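# Put blue spool on empty post, re-rest the frame

## Task

Set the blue spool upright and centred on a post that has nothing on it, and return the frame to its rests. Then release everything and move the grippers away.

## Robot and tools

Robots: three identical Kinova Gen3 arms, named arm1, arm2 and arm3. Each has seven revolute joints, a Robotiq 2F-85 two-finger gripper and a wrist camera (arm1_cam_wrist, arm2_cam_wrist, arm3_cam_wrist). Two fixed room cameras, cam_high and cam_low, are not on any arm. A hand reaches roughly 1.0 m from its joint-1 axis.

Frames: every pose is in one shared scene frame with its origin on the floor and +z up. The arm feet (base_link) are at: arm1 x=+1.480 y=-0.001 z=+0.784; arm2 x=-0.739 y=+1.279 z=+0.783; arm3 x=-0.741 y=-1.280 z=+0.761. Each foot faces along its own +x. The hand point sits between the finger pads, about 2 cm back from the fingertips (0.5 cm when fully open). The hand's z axis runs along the fingers, and the fingers open along its y axis.

Joint meanings and signs: joint1_rad spins the whole arm about its foot axis, positive clockwise seen from above, and 0 points the arm along the foot's +x. joint2_rad is the shoulder: 0 is straight up and positive leans forward. joint3_rad twists the upper arm. joint4_rad is the elbow: 0 is straight, and positive bends the same way positive joint2 leans (with joint3 at 0). joint5_rad twists the forearm. joint6_rad is the wrist bend: 0 is straight, and positive bends like positive joint4 (with joint5 at 0). joint7_rad rolls the hand, positive counter-clockwise viewed from behind the hand. Ranges in rad: joints 1, 3, 5 and 7 from -69.115 to 69.115; joint2 ±2.249; joint4 ±2.579; joint6 ±2.099. gripper_m is the fingertip gap in metres, 0 to 0.085. A joint counts as done within ±0.01 rad; the gripper counts as done within ±0.003 m. Target speed tops out at 1.39 rad/s for joints 1-4 and 1.22 rad/s for joints 5-7.

move: the arguments are optional keys arm1, arm2, arm3 and cameras. Each arm key holds its own object, {"joints": {...}}, whose entries are absolute targets by joint name: joint1_rad to joint7_rad in radians and gripper_m in metres. These are not offsets. Any subset of joints may be given, and an arm or joint you omit receives no new command but may still be driving toward an older target. All motions in one call start together, and one arm's joints arrive together, so the hand can sweep a wide curve. cameras is a list of camera names, or ["all"]; leaving it out also means all, and [] means none. An unknown key makes the call invalid, and a value out of range gets it refused. After a refusal, or a stop that blocks a call, later move, wait and finished_scene calls in the same reply are skipped. A move with no arm keys just reports state and images.

wait: seconds from 0 to 10, plus optional cameras. Nothing new is commanded. It returns state and images.

zoom_image: camera (one name) and region [x0, y0, x1, y1] in pixels of that camera's latest 672x504 image, origin top-left, at most 504 by 504.

read_manual: section "licences" only. It returns licence text and moves nothing.

finished_scene: scene is the current scene's integer number. It ends the scene irreversibly, and the goal must hold with the arms released and clear. Make no other call after it in the same reply.

Results: a "move" line lists each arm sent a motion with "done" or its worst status. joint_status words: done; off_target (the joint stopped short and may keep pushing); time_out (the joint gives up and holds where it is); not_followed (a built-in separation check withheld the targets, and the arm may still try them later); limit_stop_at_motor_heat (resend the target). "joint command not followed" marks that separation check. on_its_own reports uncommanded behaviour. joint_positions are in rad. Joint velocities are in rad/s in the same order; "within noise" means the arm is still. Joint torques are in N m, with an offset and noise. Flange force is along the hand's x y z axes and includes any held load; "no reading" means there is no estimate. An arm listed under "as last shown" was not commanded, and its lines repeat the earlier printout. The "pictures" line gives the order of the images, which may lag the state slightly. Camera calibrations can drift a little; a result lists any camera whose numbers changed.

Cautions: the arms do not stop on contact and can push hard, and reaching "done" does not rule out a press. Never let two robots press together, and never close a gripper on another arm's fingers; either can fail the scene. Torque over 104.5 N m (joints 1-4) or 51.3 N m (joints 5-7), or drifting more than 5 degrees from the planned path, causes a torque fault that freezes that arm and its gripper for 10 s. Stretched poses, holding loads, or pushing at something unreachable heat the motors: a MOTOR HOT line appears at 60 °C, and at 75 °C the arm sinks under an OVER-TEMPERATURE FAULT. Keep every object inside the work area and off the floor. Avoid drops, letting go of moving parts, slamming, hard hits on fixed or heavy objects, and squeezing a part hard while it still rests on something. For a firmer grip, open wide and then close to well below the object's width. Objects may occasionally get nudged by outside pushes. The robots keep executing the last command while you compose a reply.

Each tool is called after ">>>" as a command line: name --argument value for each argument, lists and objects as JSON in quotes; but a table of rows of numbers goes row by row, as --pt "numbers of a row", without its own name.

## Session

>>> move

Scene clock: 0.00 s.
Joint torques (N m): no reading
Motor temperatures (°C): arm1=[31 41 33 30 40 46 41] | arm2=[37 34 33 34 35 48 42] | arm3=[37 34 37 34 40 41 40]
Flange force (N): no reading
Joint velocities: within noise
arm1.joint_positions: joint1_rad=+0.029 joint2_rad=-0.383 joint3_rad=-0.097 joint4_rad=+1.568 joint5_rad=-0.073 joint6_rad=+1.961 joint7_rad=+1.324 gripper_m=+0.085
arm1.joint_status: not commanded
arm1.hand: x=+1.3502 y=-0.0161 z=+1.2662 quat_wxyz=(-0.018, -0.998, +0.054, -0.006) (m; scene frame)
arm2.joint_positions: joint1_rad=-0.284 joint2_rad=-0.447 joint3_rad=-0.110 joint4_rad=+1.474 joint5_rad=-0.055 joint6_rad=+2.032 joint7_rad=+1.658 gripper_m=+0.085
arm2.joint_status: not commanded
arm2.hand: x=-0.6569 y=+1.2037 z=+1.2997 quat_wxyz=(-0.040, -0.289, -0.956, +0.009) (m; scene frame)
arm3.joint_positions: joint1_rad=-0.151 joint2_rad=-0.484 joint3_rad=-0.079 joint4_rad=+1.519 joint5_rad=-0.011 joint6_rad=+1.926 joint7_rad=+1.250 gripper_m=+0.085
arm3.joint_status: not commanded
arm3.hand: x=-0.6956 y=-1.1576 z=+1.2729 quat_wxyz=(-0.071, +0.479, -0.873, -0.056) (m; scene frame)
pictures: arm1_cam_wrist, arm2_cam_wrist, arm3_cam_wrist, cam_high, cam_low

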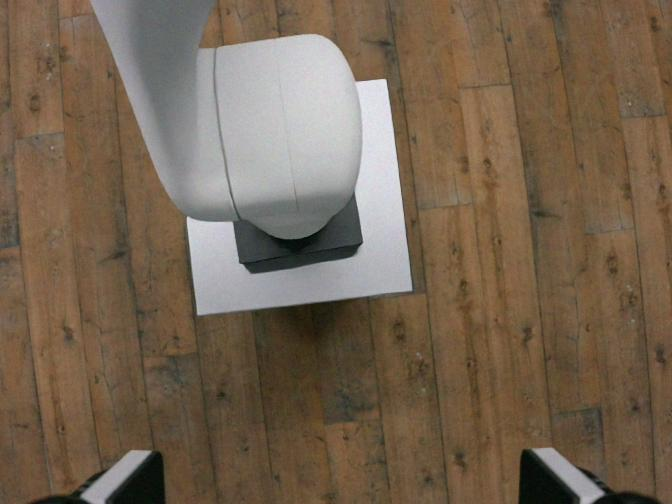

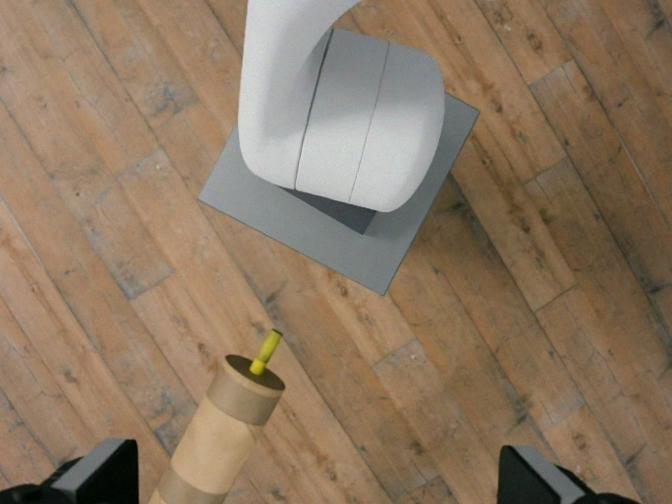

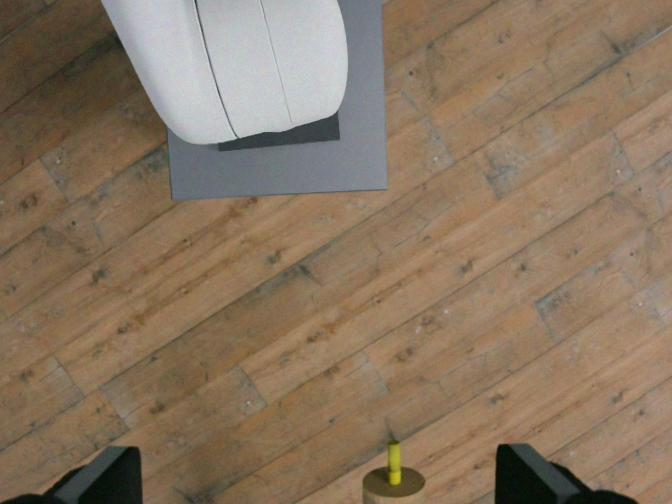

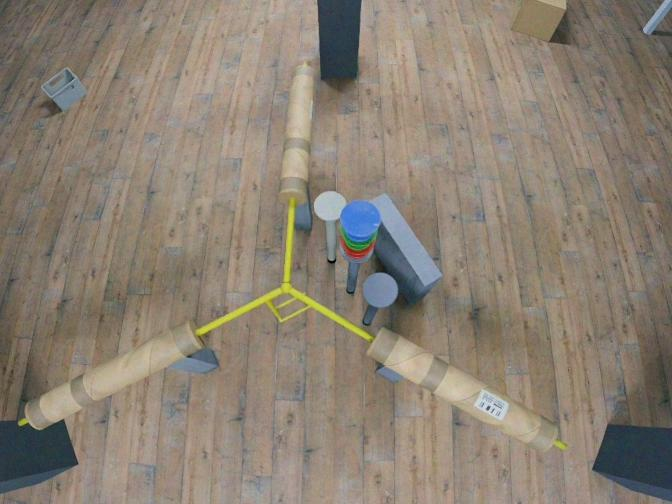

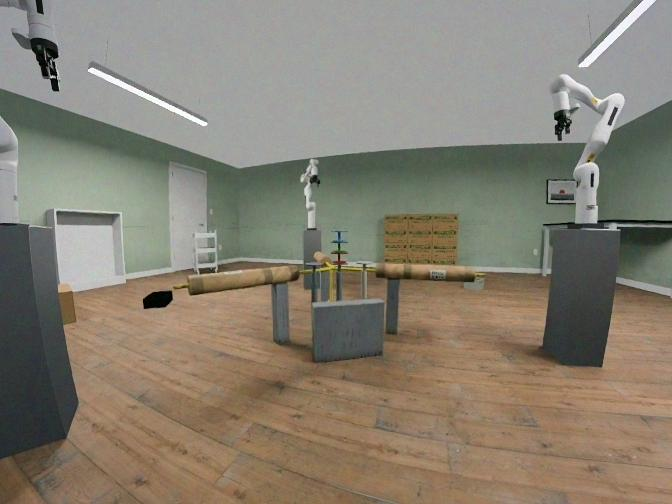

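>>> zoom_image --camera "cam_high" --region '[240, 160, 460, 345]'

>>> zoom_image --camera "cam_low" --region '[240, 210, 420, 370]'

>>> zoom_image --camera "cam_low" --region '[150, 210, 510, 380]'

>>> zoom_image --camera "cam_high" --region '[0, 40, 336, 460]'

>>> zoom_image --camera "cam_high" --region '[250, 190, 390, 300]'

Scaled by 2.291 from the camera's 672x504 image, which has a finer 960x720 frame.

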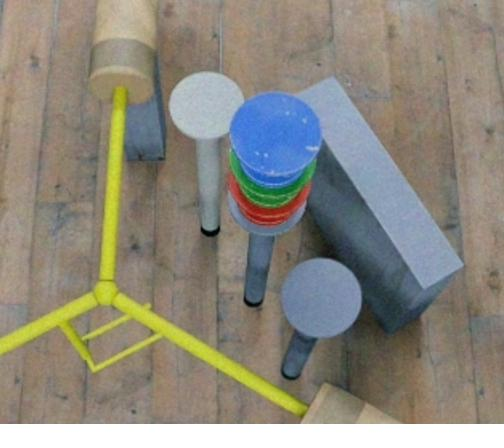

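Scaled by 2.800 from the camera's 672x504 image, which has a finer 960x720 frame.

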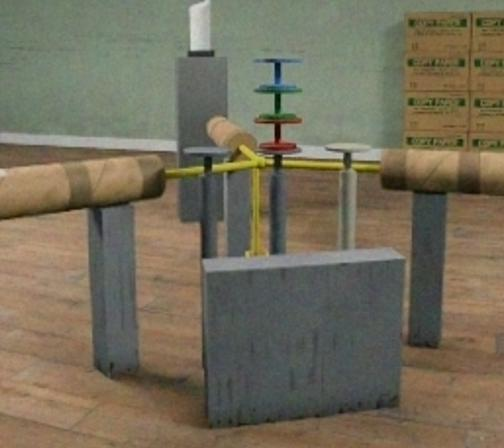

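Scaled by 1.400 from the camera's 672x504 image, which has a finer 960x720 frame.

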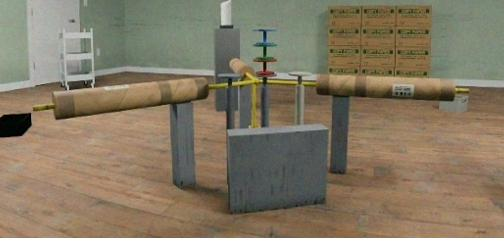

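Scaled by 1.200 from the camera's 672x504 image, which has a finer 960x720 frame.

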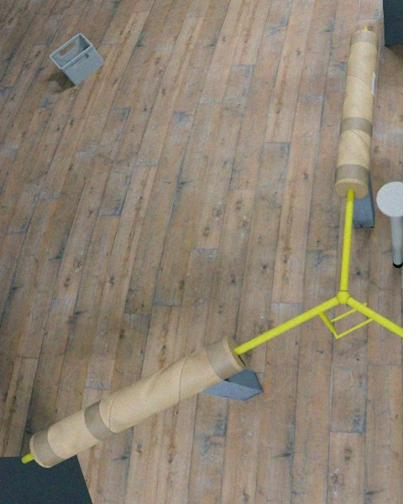

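Scaled by 3.600 from the camera's 672x504 image, which has a finer 960x720 frame.

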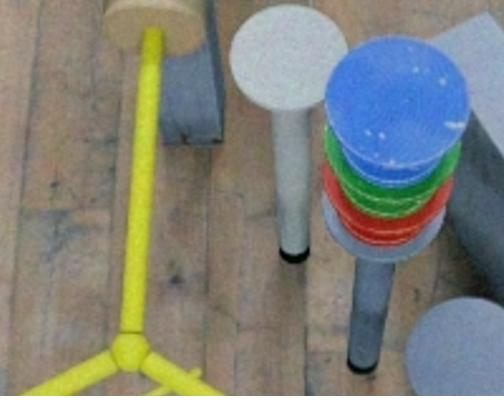

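>>> zoom_image --camera "cam_high" --region '[256, 270, 326, 330]'

>>> zoom_image --camera "cam_low" --region '[300, 220, 380, 320]'

>>> zoom_image --camera "cam_high" --region '[270, 50, 330, 120]'

>>> zoom_image --camera "cam_high" --region '[0, 300, 230, 470]'

>>> zoom_image --camera "cam_high" --region '[350, 300, 600, 480]'

>>> zoom_image --camera "cam_low" --region '[130, 240, 330, 350]'

>>> zoom_image --camera "cam_low" --region '[300, 240, 500, 350]'

>>> zoom_image --camera "arm2_cam_wrist" --region '[130, 310, 330, 504]'

Scaled by 7.200 from the camera's 672x504 image, which has a finer 960x720 frame.

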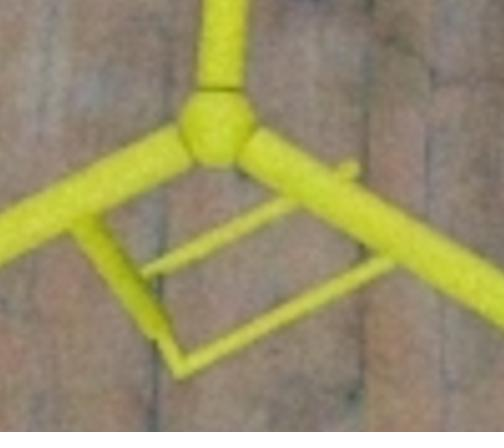

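Scaled by 5.040 from the camera's 672x504 image, which has a finer 960x720 frame.

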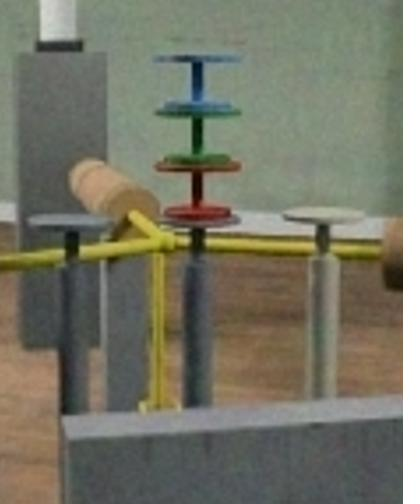

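Scaled by 7.200 from the camera's 672x504 image, which has a finer 960x720 frame.

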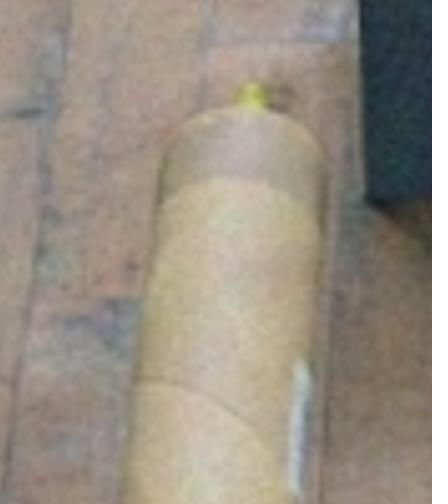

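Scaled by 2.191 from the camera's 672x504 image, which has a finer 960x720 frame.

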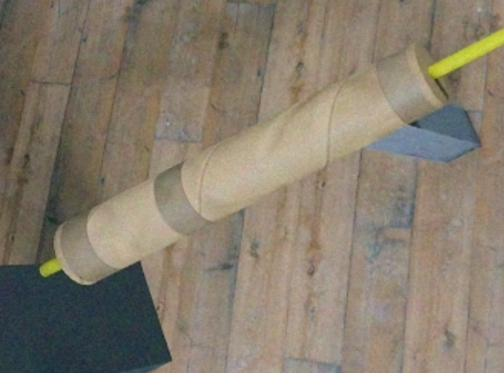

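Scaled by 2.016 from the camera's 672x504 image, which has a finer 960x720 frame.

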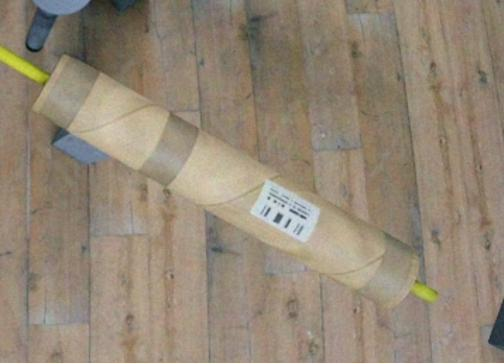

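Scaled by 2.520 from the camera's 672x504 image, which has a finer 960x720 frame.

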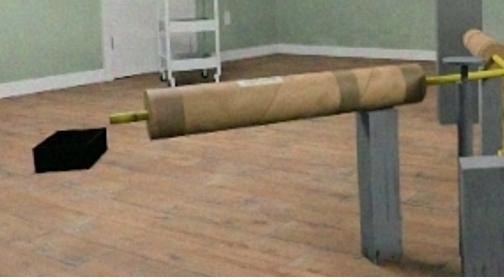

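Scaled by 2.520 from the camera's 672x504 image, which has a finer 960x720 frame.

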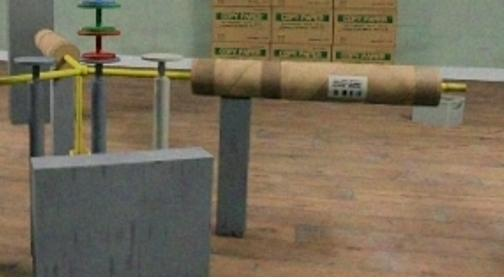

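Scaled by 2.520.

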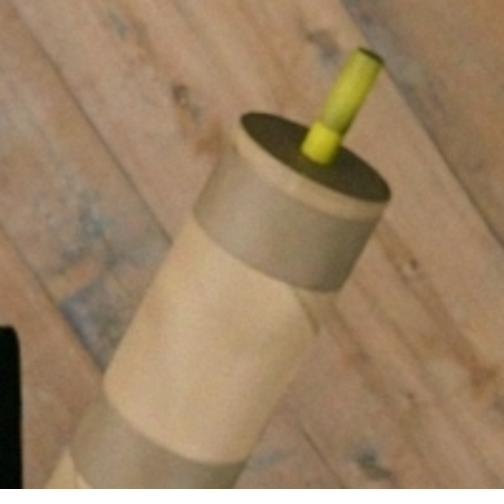

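>>> move --arm1 '{"joints":{"joint1_rad":0.3026,"joint2_rad":1.0738,"joint3_rad":0,"joint4_rad":1.4636,"joint5_rad":0,"joint6_rad":0.6042,"joint7_rad":1.8228}}' --arm2 '{"joints":{"joint1_rad":-0.22,"joint2_rad":0.925,"joint3_rad":0,"joint4_rad":2.377,"joint5_rad":0,"joint6_rad":-0.16,"joint7_rad":1.39}}' --arm3 '{"joints":{"joint1_rad":-0.2248,"joint2_rad":1.0826,"joint3_rad":0,"joint4_rad":1.3209,"joint5_rad":0,"joint6_rad":0.7381,"joint7_rad":1.2966}}'

Scene clock: 104.37 s.
Joint torques (N m): arm1=[0 -22.9 0.02 -4.29 0.27 0.23 -0.08] | arm2=[-0.89 -12.81 0.73 2.3 -0.45 -0.26 -0.12] | arm3=[1.18 -23.66 0.54 -5.34 -0.16 -0.1 0.01]
Motor temperatures (°C): arm1=[31 40 32 30 40 45 41] | arm2=[36 33 33 33 35 47 41] | arm3=[37 33 36 33 39 41 40]
Flange force (N): arm1=[-2.4 -0.2 0.8] | arm2=[-5.6 -2.4 -6.6] | arm3=[-2.5 2.1 -0.1]
move: arm1 done; arm2 done; arm3 done
Joint velocities: within noise
arm1.joint_positions: joint1_rad=+0.303 joint2_rad=+1.074 joint3_rad=+0.000 joint4_rad=+1.464 joint5_rad=+0.000 joint6_rad=+0.604 joint7_rad=+1.823 gripper_m=+0.085
arm1.joint_status: all done
arm1.hand: x=+0.9552 y=+0.1601 z=+0.6990 quat_wxyz=(-0.003, -1.000, +0.000, +0.001) (m; scene frame)
arm2.joint_positions: joint1_rad=-0.220 joint2_rad=+0.925 joint3_rad=+0.000 joint4_rad=+2.377 joint5_rad=+0.000 joint6_rad=-0.160 joint7_rad=+1.390 gripper_m=+0.085
arm2.joint_status: all done
arm2.hand: x=-0.5721 y=+1.0461 z=+0.6992 quat_wxyz=(-0.002, -0.500, -0.866, -0.006) (m; scene frame)
arm3.joint_positions: joint1_rad=-0.225 joint2_rad=+1.083 joint3_rad=+0.000 joint4_rad=+1.321 joint5_rad=+0.000 joint6_rad=+0.738 joint7_rad=+1.297 gripper_m=+0.085
arm3.joint_status: all done
arm3.hand: x=-0.5725 y=-0.7215 z=+0.6994 quat_wxyz=(+0.000, +0.500, -0.866, +0.000) (m; scene frame)
pictures: arm1_cam_wrist, arm2_cam_wrist, arm3_cam_wrist, cam_high, cam_low
camera_calibration:
arm1_cam_wrist: T_world_to_cam=[[-0.0131914, -0.999911, -0.00191466, 0.176303], [-0.999837, 0.0132139, -0.0122677, 1.01391], [0.0122919, 0.00175252, -0.999923, 0.834093], [0, 0, 0, 1]] pos_world=[1.00582, 0.161428, 0.846805]
arm2_cam_wrist: T_world_to_cam=[[0.841629, 0.539107, 0.0320087, -0.107391], [0.539462, -0.842005, -0.00300087, 1.24377], [0.0253337, 0.0197931, -0.999483, 0.840503], [0, 0, 0, 1]] pos_world=[-0.601879, 1.08852, 0.847239]
arm3_cam_wrist: T_world_to_cam=[[-0.864421, 0.502067, 0.0265568, -0.156558], [0.50253, 0.864431, 0.0148923, 0.954214], [-0.0154796, 0.0262188, -0.999536, 0.86079], [0, 0, 0, 1]] pos_world=[-0.601529, -0.768819, 0.850338]

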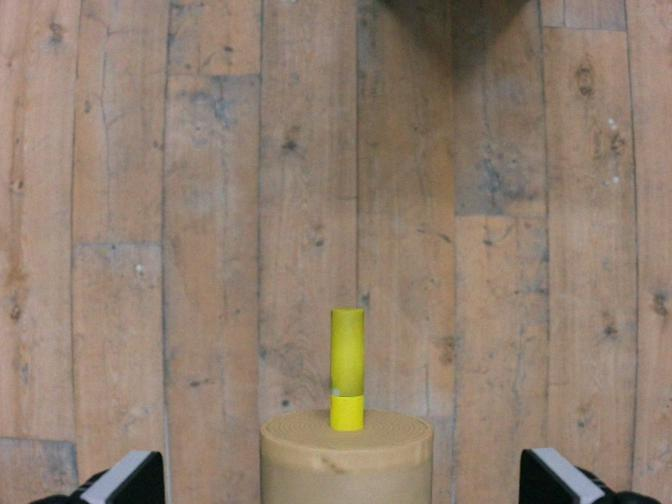

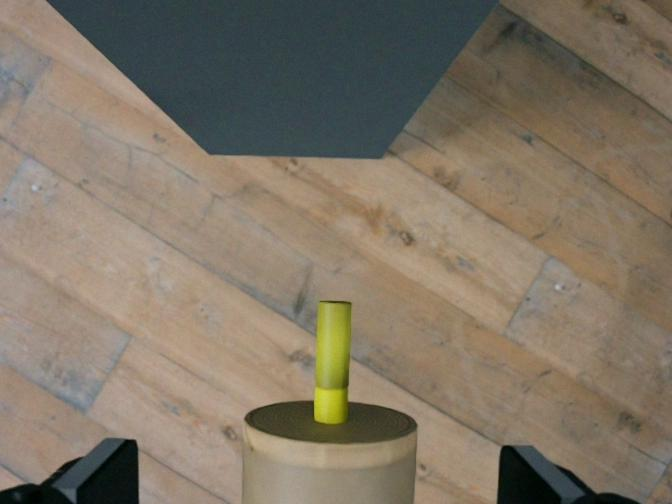

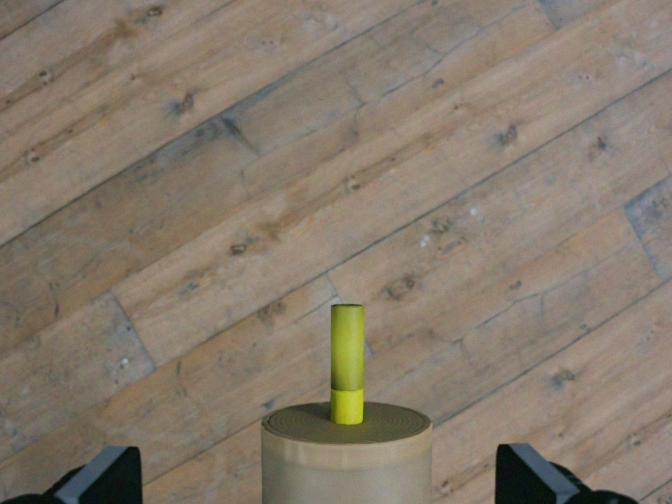

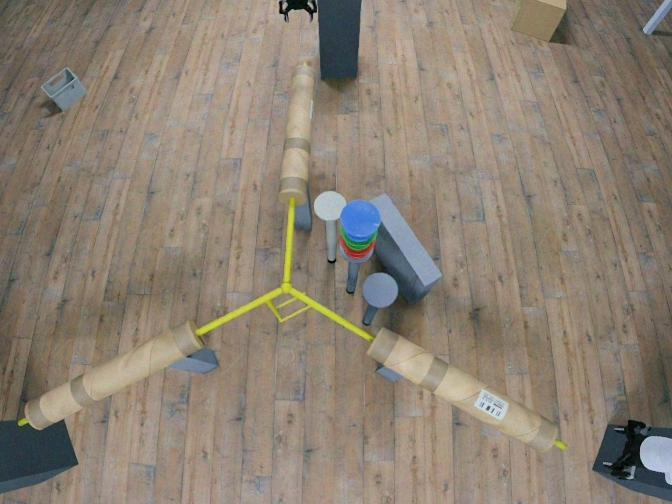

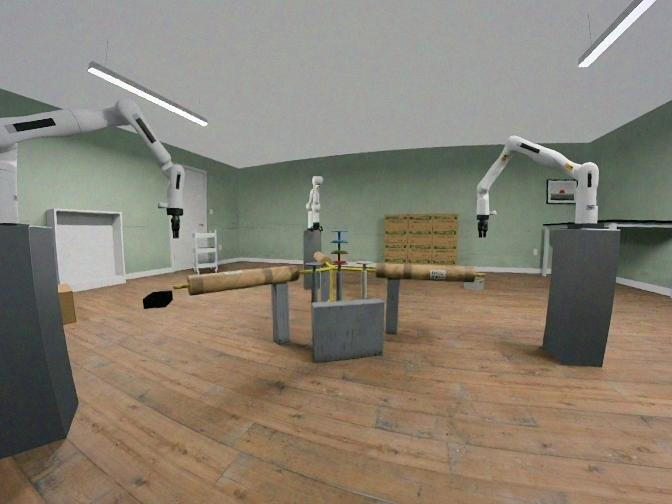

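>>> move --arm1 '{"joints":{"joint1_rad":0.2897,"joint2_rad":1.5084,"joint3_rad":0,"joint4_rad":1.183,"joint5_rad":0,"joint6_rad":0.4502,"joint7_rad":1.7982}}' --arm2 '{"joints":{"joint1_rad":-0.2546,"joint2_rad":1.4972,"joint3_rad":0,"joint4_rad":2.0638,"joint5_rad":0,"joint6_rad":-0.4194,"joint7_rad":1.3441}}' --arm3 '{"joints":{"joint1_rad":-0.2442,"joint2_rad":1.515,"joint3_rad":0,"joint4_rad":1.0183,"joint5_rad":0,"joint6_rad":0.6083,"joint7_rad":1.2655}}' --cameras '["arm1_cam_wrist","arm2_cam_wrist","arm3_cam_wrist"]'

Scene clock: 152.73 s.
Joint torques (N m): arm1=[-0.05 -23.99 0.12 -3.13 0.28 0.2 -0.07] | arm2=[-0.92 -14.7 0.77 4.61 -0.44 -0.26 -0.16] | arm3=[1.14 -25.02 0.59 -4.38 -0.16 -0.09 0.03]
Motor temperatures (°C): arm1=[31 41 32 30 40 45 41] | arm2=[36 33 32 32 35 47 41] | arm3=[37 34 35 33 39 41 40]
Flange force (N): arm1=[-2.4 -0.2 1.6] | arm2=[-6.2 -1.4 -2.6] | arm3=[-3.3 2.2 1.2]
move: arm1 done; arm2 done; arm3 done
Joint velocities: within noise
arm1.joint_positions: joint1_rad=+0.290 joint2_rad=+1.508 joint3_rad=+0.000 joint4_rad=+1.183 joint5_rad=+0.000 joint6_rad=+0.450 joint7_rad=+1.798 gripper_m=+0.085
arm1.joint_status: all done
arm1.hand: x=+0.9449 y=+0.1542 z=+0.5004 quat_wxyz=(-0.003, -1.000, +0.006, +0.001) (m; scene frame)
arm2.joint_positions: joint1_rad=-0.255 joint2_rad=+1.497 joint3_rad=+0.000 joint4_rad=+2.064 joint5_rad=+0.000 joint6_rad=-0.419 joint7_rad=+1.344 gripper_m=+0.085
arm2.joint_status: all done
arm2.hand: x=-0.5583 y=+1.0493 z=+0.5003 quat_wxyz=(-0.002, -0.505, -0.863, -0.006) (m; scene frame)
arm3.joint_positions: joint1_rad=-0.244 joint2_rad=+1.515 joint3_rad=+0.000 joint4_rad=+1.018 joint5_rad=+0.000 joint6_rad=+0.608 joint7_rad=+1.265 gripper_m=+0.085
arm3.joint_status: all done
arm3.hand: x=-0.5794 y=-0.7023 z=+0.5001 quat_wxyz=(+0.000, +0.495, -0.869, +0.000) (m; scene frame)
pictures: arm1_cam_wrist, arm2_cam_wrist, arm3_cam_wrist
camera_calibration:
arm1_cam_wrist: T_world_to_cam=[[-0.024891, -0.999688, -0.00183706, 0.180908], [-0.999613, 0.0249119, -0.0123973, 0.999306], [0.0124392, 0.00152777, -0.999921, 0.635533], [0, 0, 0, 1]] pos_world=[0.995516, 0.154986, 0.648204]
arm2_cam_wrist: T_world_to_cam=[[0.847663, 0.529569, 0.0320019, -0.10099], [0.529913, -0.848048, -0.00273959, 1.23934], [0.0256883, 0.0192805, -0.999484, 0.641944], [0, 0, 0, 1]] pos_world=[-0.587626, 1.09212, 0.648239]
arm3_cam_wrist: T_world_to_cam=[[-0.858463, 0.512187, 0.0265789, -0.156383], [0.512651, 0.858469, 0.0148721, 0.945712], [-0.0151998, 0.0263929, -0.999536, 0.661253], [0, 0, 0, 1]] pos_world=[-0.609018, -0.749219, 0.651038]

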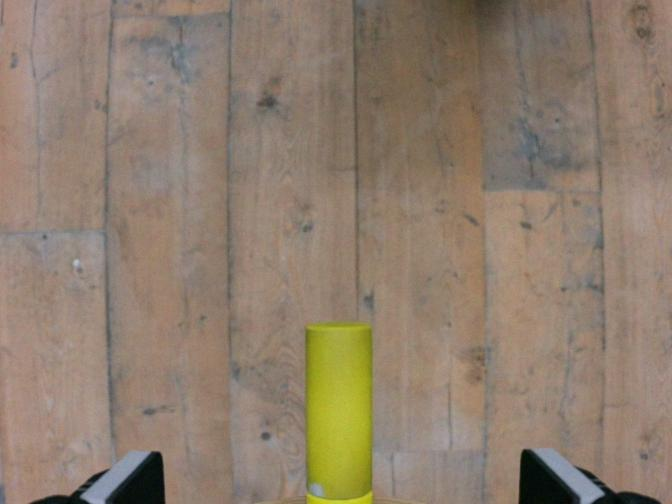

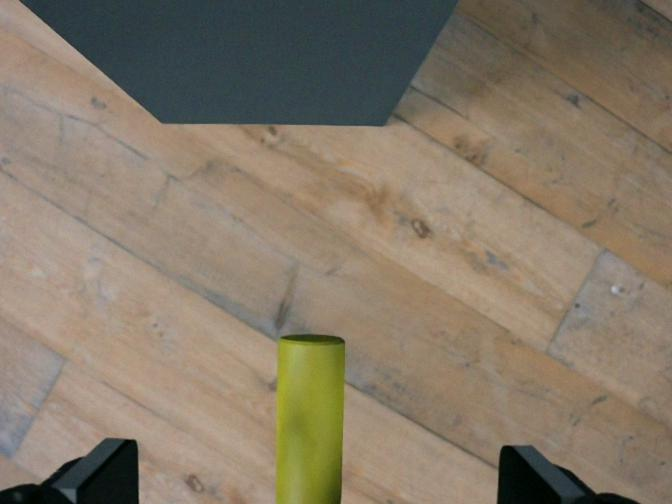

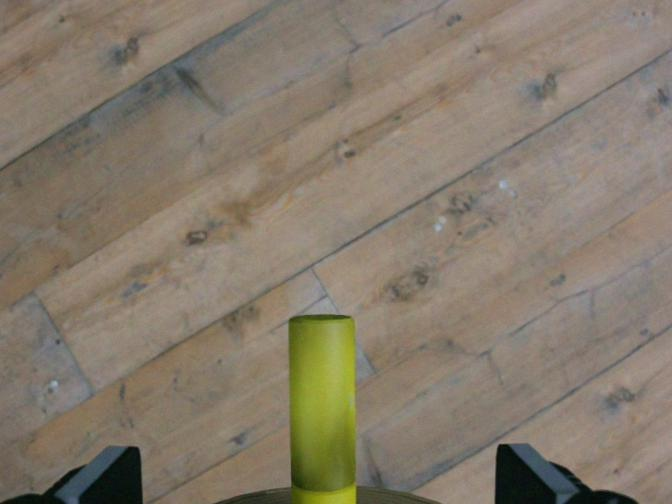

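>>> move --arm1 '{"joints":{"joint1_rad":0.2918,"joint2_rad":1.6595,"joint3_rad":0,"joint4_rad":1.0281,"joint5_rad":0,"joint6_rad":0.454,"joint7_rad":1.8003}}' --arm2 '{"joints":{"joint1_rad":-0.2391,"joint2_rad":1.6474,"joint3_rad":0,"joint4_rad":1.9144,"joint5_rad":0,"joint6_rad":-0.4202,"joint7_rad":1.3596}}' --arm3 '{"joints":{"joint1_rad":-0.2442,"joint2_rad":1.6667,"joint3_rad":0,"joint4_rad":0.8613,"joint5_rad":0,"joint6_rad":0.6136,"joint7_rad":1.2655}}'

>>> zoom_image --camera "cam_low" --region '[140, 160, 240, 320]'

>>> zoom_image --camera "cam_low" --region '[440, 200, 540, 320]'

Scene clock: 174.60 s.
Joint torques (N m): arm1=[-0.05 -23.93 0.02 -3.2 0.27 0.25 -0.09] | arm2=[-0.93 -14.75 0.77 4.55 -0.45 -0.19 -0.08] | arm3=[1.08 -25 0.5 -4.53 -0.2 -0.01 0.06]
Motor temperatures (°C): arm1=[31 41 32 30 40 45 41] | arm2=[36 33 32 32 35 47 41] | arm3=[36 34 35 33 39 41 40]
Flange force (N): arm1=[-2.3 -0.2 1.9] | arm2=[-5.4 -1.5 -1.9] | arm3=[-2.8 2.1 1.5]
move: arm1 done; arm2 done; arm3 done
Joint velocities: within noise
arm1.joint_positions: joint1_rad=+0.292 joint2_rad=+1.659 joint3_rad=+0.000 joint4_rad=+1.028 joint5_rad=+0.000 joint6_rad=+0.454 joint7_rad=+1.800 gripper_m=+0.085
arm1.joint_status: all done
arm1.hand: x=+0.9449 y=+0.1551 z=+0.4374 quat_wxyz=(-0.003, -1.000, +0.006, +0.001) (m; scene frame)
arm2.joint_positions: joint1_rad=-0.239 joint2_rad=+1.647 joint3_rad=+0.000 joint4_rad=+1.914 joint5_rad=+0.000 joint6_rad=-0.420 joint7_rad=+1.360 gripper_m=+0.085
arm2.joint_status: all done
arm2.hand: x=-0.5616 y=+1.0473 z=+0.4372 quat_wxyz=(-0.002, -0.505, -0.863, -0.006) (m; scene frame)
arm3.joint_positions: joint1_rad=-0.244 joint2_rad=+1.667 joint3_rad=+0.000 joint4_rad=+0.861 joint5_rad=+0.000 joint6_rad=+0.614 joint7_rad=+1.265 gripper_m=+0.085
arm3.joint_status: all done
arm3.hand: x=-0.5794 y=-0.7022 z=+0.4373 quat_wxyz=(+0.000, +0.495, -0.869, +0.000) (m; scene frame)
pictures: arm1_cam_wrist, arm2_cam_wrist, arm3_cam_wrist, cam_high, cam_low
camera_calibration:
arm1_cam_wrist: T_world_to_cam=[[-0.0248902, -0.999688, -0.00193454, 0.181649], [-0.999614, 0.0249121, -0.0122948, 0.998446], [0.0123392, 0.00162777, -0.999923, 0.572622], [0, 0, 0, 1]] pos_world=[0.995516, 0.155786, 0.585205]
arm2_cam_wrist: T_world_to_cam=[[0.847708, 0.529496, 0.0320023, -0.0950081], [0.52984, -0.848093, -0.00274269, 1.23923], [0.0256887, 0.0192811, -0.999484, 0.578999], [0, 0, 0, 1]] pos_world=[-0.590926, 1.09012, 0.585139]
arm3_cam_wrist: T_world_to_cam=[[-0.858488, 0.512144, 0.0265789, -0.154812], [0.512608, 0.858494, 0.0148731, 0.946553], [-0.0152006, 0.026393, -0.999536, 0.59848], [0, 0, 0, 1]] pos_world=[-0.609018, -0.749119, 0.588238]

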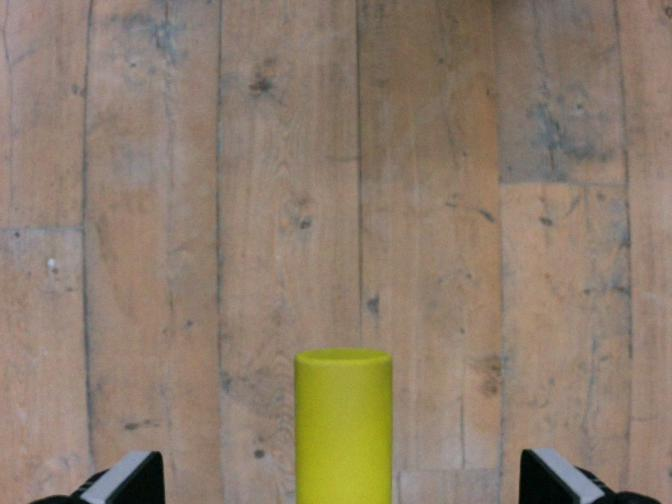

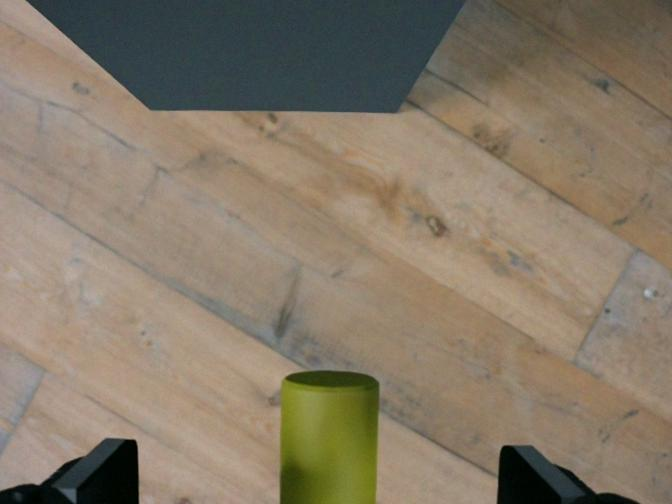

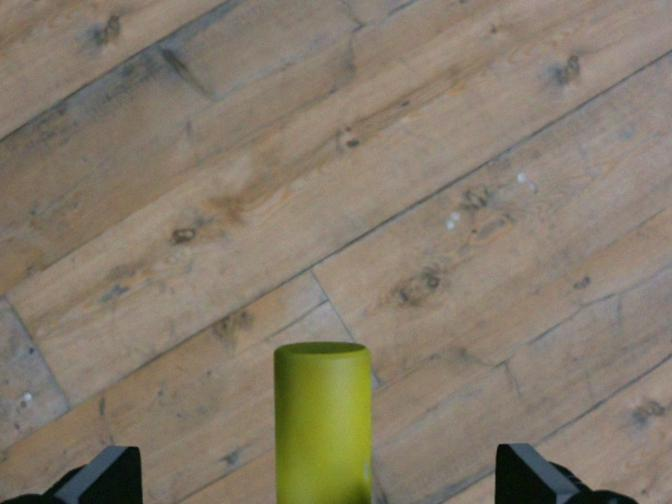

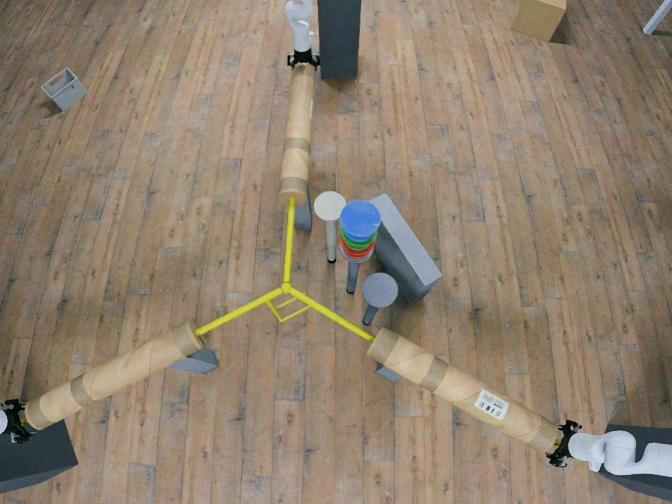

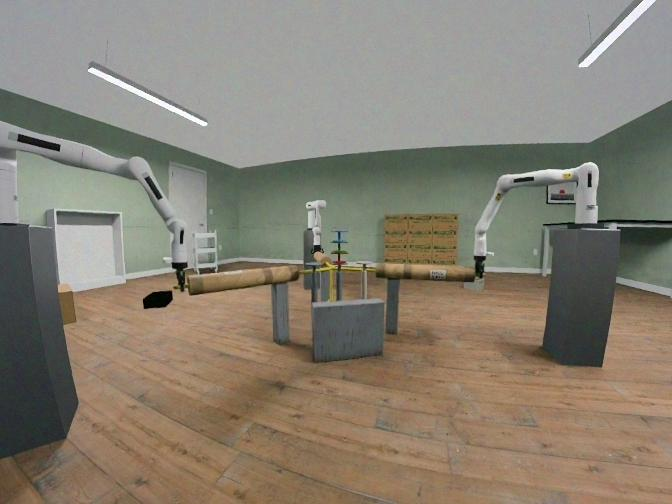

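Scaled by 3.150 from the camera's 672x504 image, which has a finer 960x720 frame.

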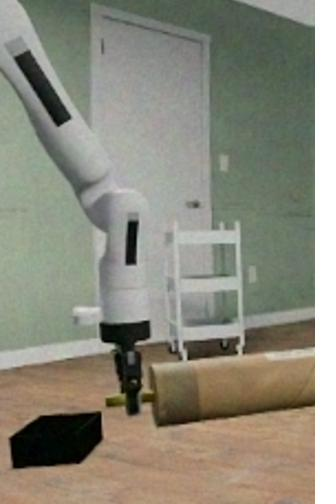

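Scaled by 4.200 from the camera's 672x504 image, which has a finer 960x720 frame.

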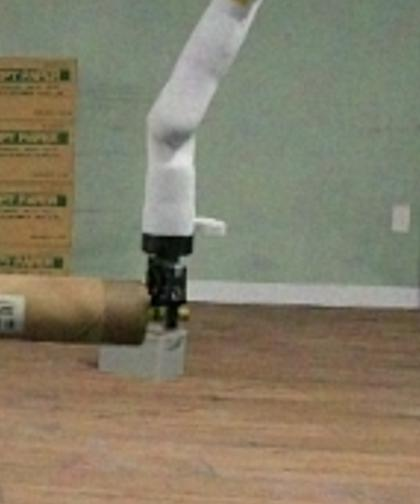

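>>> move --arm1 '{"joints":{"joint2_rad":1.6349,"joint4_rad":1.0557,"joint6_rad":0.451,"gripper_m":0.035}}' --arm2 '{"joints":{"joint2_rad":1.6243,"joint4_rad":1.9398,"joint6_rad":-0.4225,"gripper_m":0.035}}' --arm3 '{"joints":{"joint2_rad":1.6417,"joint4_rad":0.89,"joint6_rad":0.6099,"gripper_m":0.035}}' --cameras '["arm1_cam_wrist","arm2_cam_wrist","arm3_cam_wrist"]'

Scene clock: 187.23 s.
Joint torques (N m): arm1=[-0.04 -23.9 0.12 -3.12 0.27 0.2 -0.09] | arm2=[-0.98 -14.69 0.86 4.55 -0.51 -0.23 -0.1] | arm3=[1.01 -24.94 0.61 -4.41 -0.16 -0.02 0.09]
Motor temperatures (°C): arm1=[31 42 32 30 40 45 41] | arm2=[35 33 32 32 35 47 41] | arm3=[36 34 35 33 39 41 40]
Flange force (N): arm1=[-2.6 -0.2 1.9] | arm2=[-5.6 -1.7 -2.2] | arm3=[-3.2 2.1 1.5]
move: arm1 done; arm2 done; arm3 done
Joint velocities: within noise
arm1.joint_positions: joint1_rad=+0.292 joint2_rad=+1.635 joint3_rad=+0.000 joint4_rad=+1.056 joint5_rad=+0.000 joint6_rad=+0.451 joint7_rad=+1.800 gripper_m=+0.035
arm1.joint_status: all done
arm1.hand: x=+0.9450 y=+0.1551 z=+0.4473 quat_wxyz=(-0.003, -1.000, +0.006, +0.001) (m; scene frame)
arm2.joint_positions: joint1_rad=-0.239 joint2_rad=+1.624 joint3_rad=+0.000 joint4_rad=+1.940 joint5_rad=+0.000 joint6_rad=-0.423 joint7_rad=+1.360 gripper_m=+0.035
arm2.joint_status: all done
arm2.hand: x=-0.5617 y=+1.0473 z=+0.4472 quat_wxyz=(-0.002, -0.505, -0.863, -0.006) (m; scene frame)
arm3.joint_positions: joint1_rad=-0.244 joint2_rad=+1.642 joint3_rad=+0.000 joint4_rad=+0.890 joint5_rad=+0.000 joint6_rad=+0.610 joint7_rad=+1.265 gripper_m=+0.035
arm3.joint_status: all done
arm3.hand: x=-0.5794 y=-0.7023 z=+0.4471 quat_wxyz=(+0.000, +0.495, -0.869, +0.000) (m; scene frame)
pictures: arm1_cam_wrist, arm2_cam_wrist, arm3_cam_wrist
camera_calibration:
arm1_cam_wrist: T_world_to_cam=[[-0.024891, -0.999688, -0.00183706, 0.181613], [-0.999613, 0.0249119, -0.0123973, 0.998728], [0.0124392, 0.00152777, -0.999921, 0.582435], [0, 0, 0, 1]] pos_world=[0.995616, 0.155786, 0.595104]
arm2_cam_wrist: T_world_to_cam=[[0.847708, 0.529496, 0.0320023, -0.0951904], [0.52984, -0.848093, -0.00274269, 1.23922], [0.0256887, 0.0192811, -0.999484, 0.588998], [0, 0, 0, 1]] pos_world=[-0.591026, 1.09002, 0.595139]
arm3_cam_wrist: T_world_to_cam=[[-0.858488, 0.512144, 0.0265789, -0.155022], [0.512608, 0.858494, 0.0148731, 0.946493], [-0.0152006, 0.026393, -0.999536, 0.608278], [0, 0, 0, 1]] pos_world=[-0.609018, -0.749219, 0.598038]

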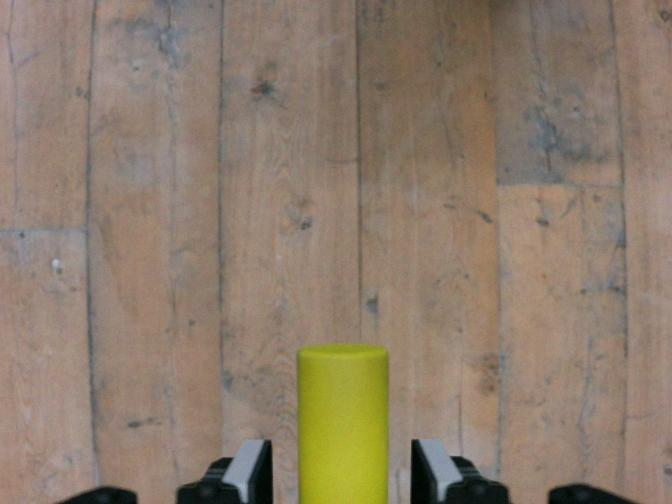

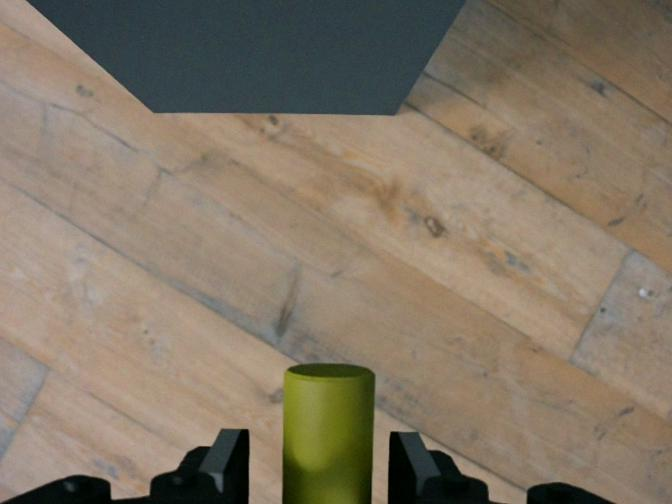

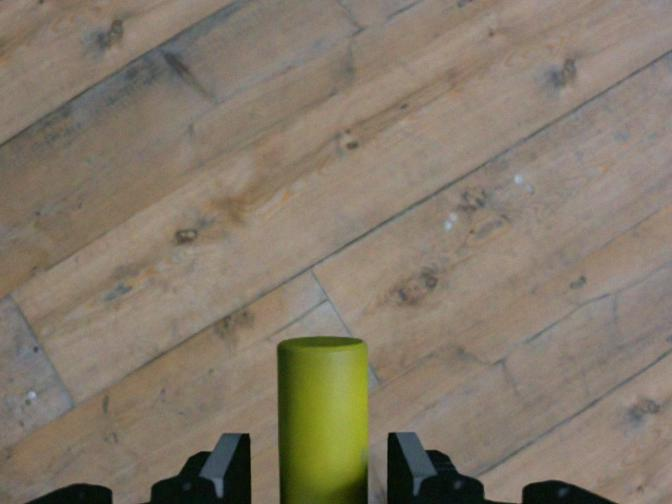

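>>> move --arm2 '{"joints":{"joint1_rad":-0.2467,"joint7_rad":1.352}}' --arm3 '{"joints":{"joint1_rad":-0.2459,"joint7_rad":1.2638}}' --cameras '[]'

>>> move --arm1 '{"joints":{"gripper_m":0.005}}' --arm2 '{"joints":{"gripper_m":0.005}}' --arm3 '{"joints":{"gripper_m":0.005}}' --cameras '["arm1_cam_wrist","arm2_cam_wrist","arm3_cam_wrist"]'

Scene clock: 194.20 s.
Joint torques (N m): arm1=[0 -23.95 0.12 -3.14 0.26 0.23 -0.09] | arm2=[-0.89 -14.74 0.82 4.59 -0.49 -0.22 -0.09] | arm3=[1.05 -25.02 0.54 -4.4 -0.19 -0.06 0.06]
Motor temperatures (°C): arm1=[31 42 32 30 40 45 41] | arm2=[35 33 32 32 35 47 41] | arm3=[36 34 35 33 39 41 40]
Flange force (N): arm1=[-2.5 -0.1 1.9] | arm2=[-5.6 -1.4 -1.9] | arm3=[-3.5 2.2 1.8]
move: arm2 done; arm3 done
Joint velocities: within noise
arm1: as last shown
arm2.joint_positions: joint1_rad=-0.247 joint2_rad=+1.624 joint3_rad=+0.000 joint4_rad=+1.940 joint5_rad=+0.000 joint6_rad=-0.423 joint7_rad=+1.352 gripper_m=+0.035
arm2.joint_status: all done
arm2.hand: x=-0.5599 y=+1.0486 z=+0.4472 quat_wxyz=(-0.002, -0.505, -0.863, -0.006) (m; scene frame)
arm3.joint_positions: joint1_rad=-0.246 joint2_rad=+1.642 joint3_rad=+0.000 joint4_rad=+0.890 joint5_rad=+0.000 joint6_rad=+0.610 joint7_rad=+1.264 gripper_m=+0.035
arm3.joint_status: all done
arm3.hand: x=-0.5804 y=-0.7020 z=+0.4471 quat_wxyz=(+0.000, +0.495, -0.869, +0.000) (m; scene frame)
pictures: none
No camera images: "cameras" was empty.

Scene clock: 194.93 s.
Joint torques (N m): arm1=[1 -21.89 1.17 -4.99 0.52 -1.52 -0.15] | arm2=[-1.4 -12.86 -0.03 1.08 -0.22 -1.23 -0.04] | arm3=[1.12 -23.8 0.54 -4.51 -0.22 -0.41 -0.07]
Motor temperatures (°C): arm1=[31 42 32 30 40 45 41] | arm2=[35 33 32 32 35 47 41] | arm3=[36 34 35 33 39 41 40]
Flange force (N): arm1=[2.0 2.9 -7.7] | arm2=[-3.0 -3.2 -14.9] | arm3=[-2.3 1.8 -1.5]
move: arm1 off_target; arm2 off_target; arm3 off_target
Joint velocities: within noise
arm1.joint_positions: joint1_rad=+0.292 joint2_rad=+1.635 joint3_rad=+0.000 joint4_rad=+1.056 joint5_rad=+0.000 joint6_rad=+0.451 joint7_rad=+1.800 gripper_m=+0.018
arm1.joint_status: gripper_m off_target (ended at +0.018, target +0.005)
arm1.hand: x=+0.9450 y=+0.1551 z=+0.4473 quat_wxyz=(-0.003, -1.000, +0.006, +0.001) (m; scene frame)
arm2.joint_positions: joint1_rad=-0.247 joint2_rad=+1.624 joint3_rad=+0.000 joint4_rad=+1.940 joint5_rad=+0.000 joint6_rad=-0.423 joint7_rad=+1.352 gripper_m=+0.018
arm2.joint_status: gripper_m off_target (ended at +0.018, target +0.005)
arm2.hand: x=-0.5599 y=+1.0485 z=+0.4472 quat_wxyz=(-0.002, -0.505, -0.863, -0.006) (m; scene frame)
arm3.joint_positions: joint1_rad=-0.246 joint2_rad=+1.642 joint3_rad=+0.000 joint4_rad=+0.890 joint5_rad=+0.000 joint6_rad=+0.610 joint7_rad=+1.264 gripper_m=+0.018
arm3.joint_status: gripper_m off_target (ended at +0.018, target +0.005)
arm3.hand: x=-0.5804 y=-0.7020 z=+0.4471 quat_wxyz=(+0.000, +0.495, -0.869, +0.000) (m; scene frame)
pictures: arm1_cam_wrist, arm2_cam_wrist, arm3_cam_wrist
camera_calibration:
arm1_cam_wrist: T_world_to_cam=[[-0.024891, -0.999688, -0.00183706, 0.181613], [-0.999613, 0.0249119, -0.0123973, 0.998728], [0.0124392, 0.00152777, -0.999921, 0.582435], [0, 0, 0, 1]] pos_world=[0.995616, 0.155786, 0.595104]
arm2_cam_wrist: T_world_to_cam=[[0.847708, 0.5295, 0.0319494, -0.0973802], [0.52984, -0.848093, -0.0026578, 1.23932], [0.0256888, 0.0191811, -0.999486, 0.589138], [0, 0, 0, 1]] pos_world=[-0.589226, 1.09132, 0.59524]
arm3_cam_wrist: T_world_to_cam=[[-0.858532, 0.512071, 0.0265788, -0.156116], [0.512535, 0.858538, 0.0148749, 0.946735], [-0.0152019, 0.0263932, -0.999536, 0.608254], [0, 0, 0, 1]] pos_world=[-0.610018, -0.748919, 0.598038]

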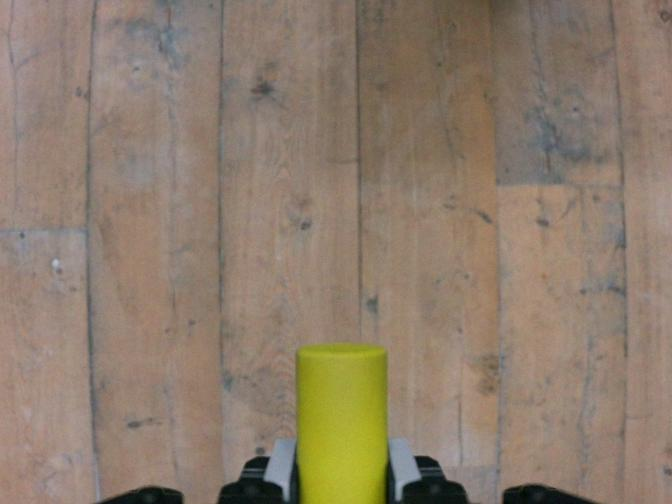

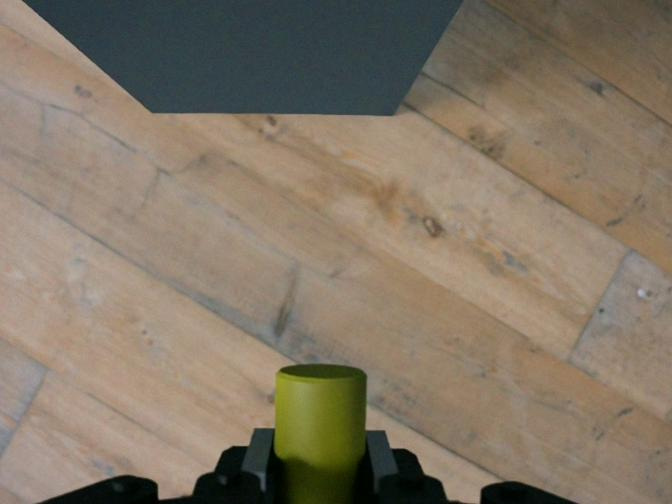

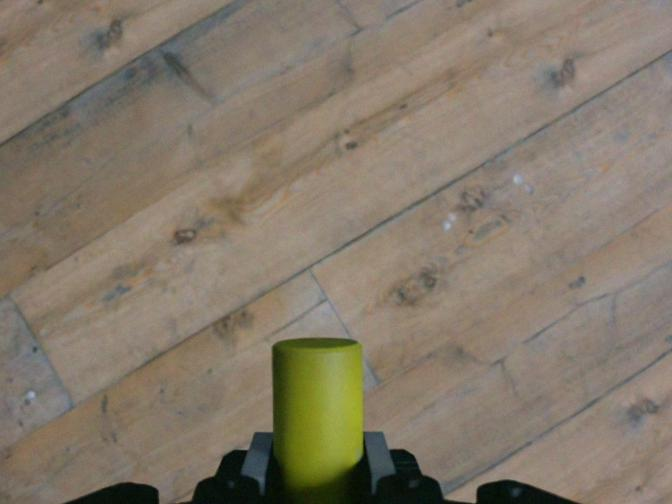

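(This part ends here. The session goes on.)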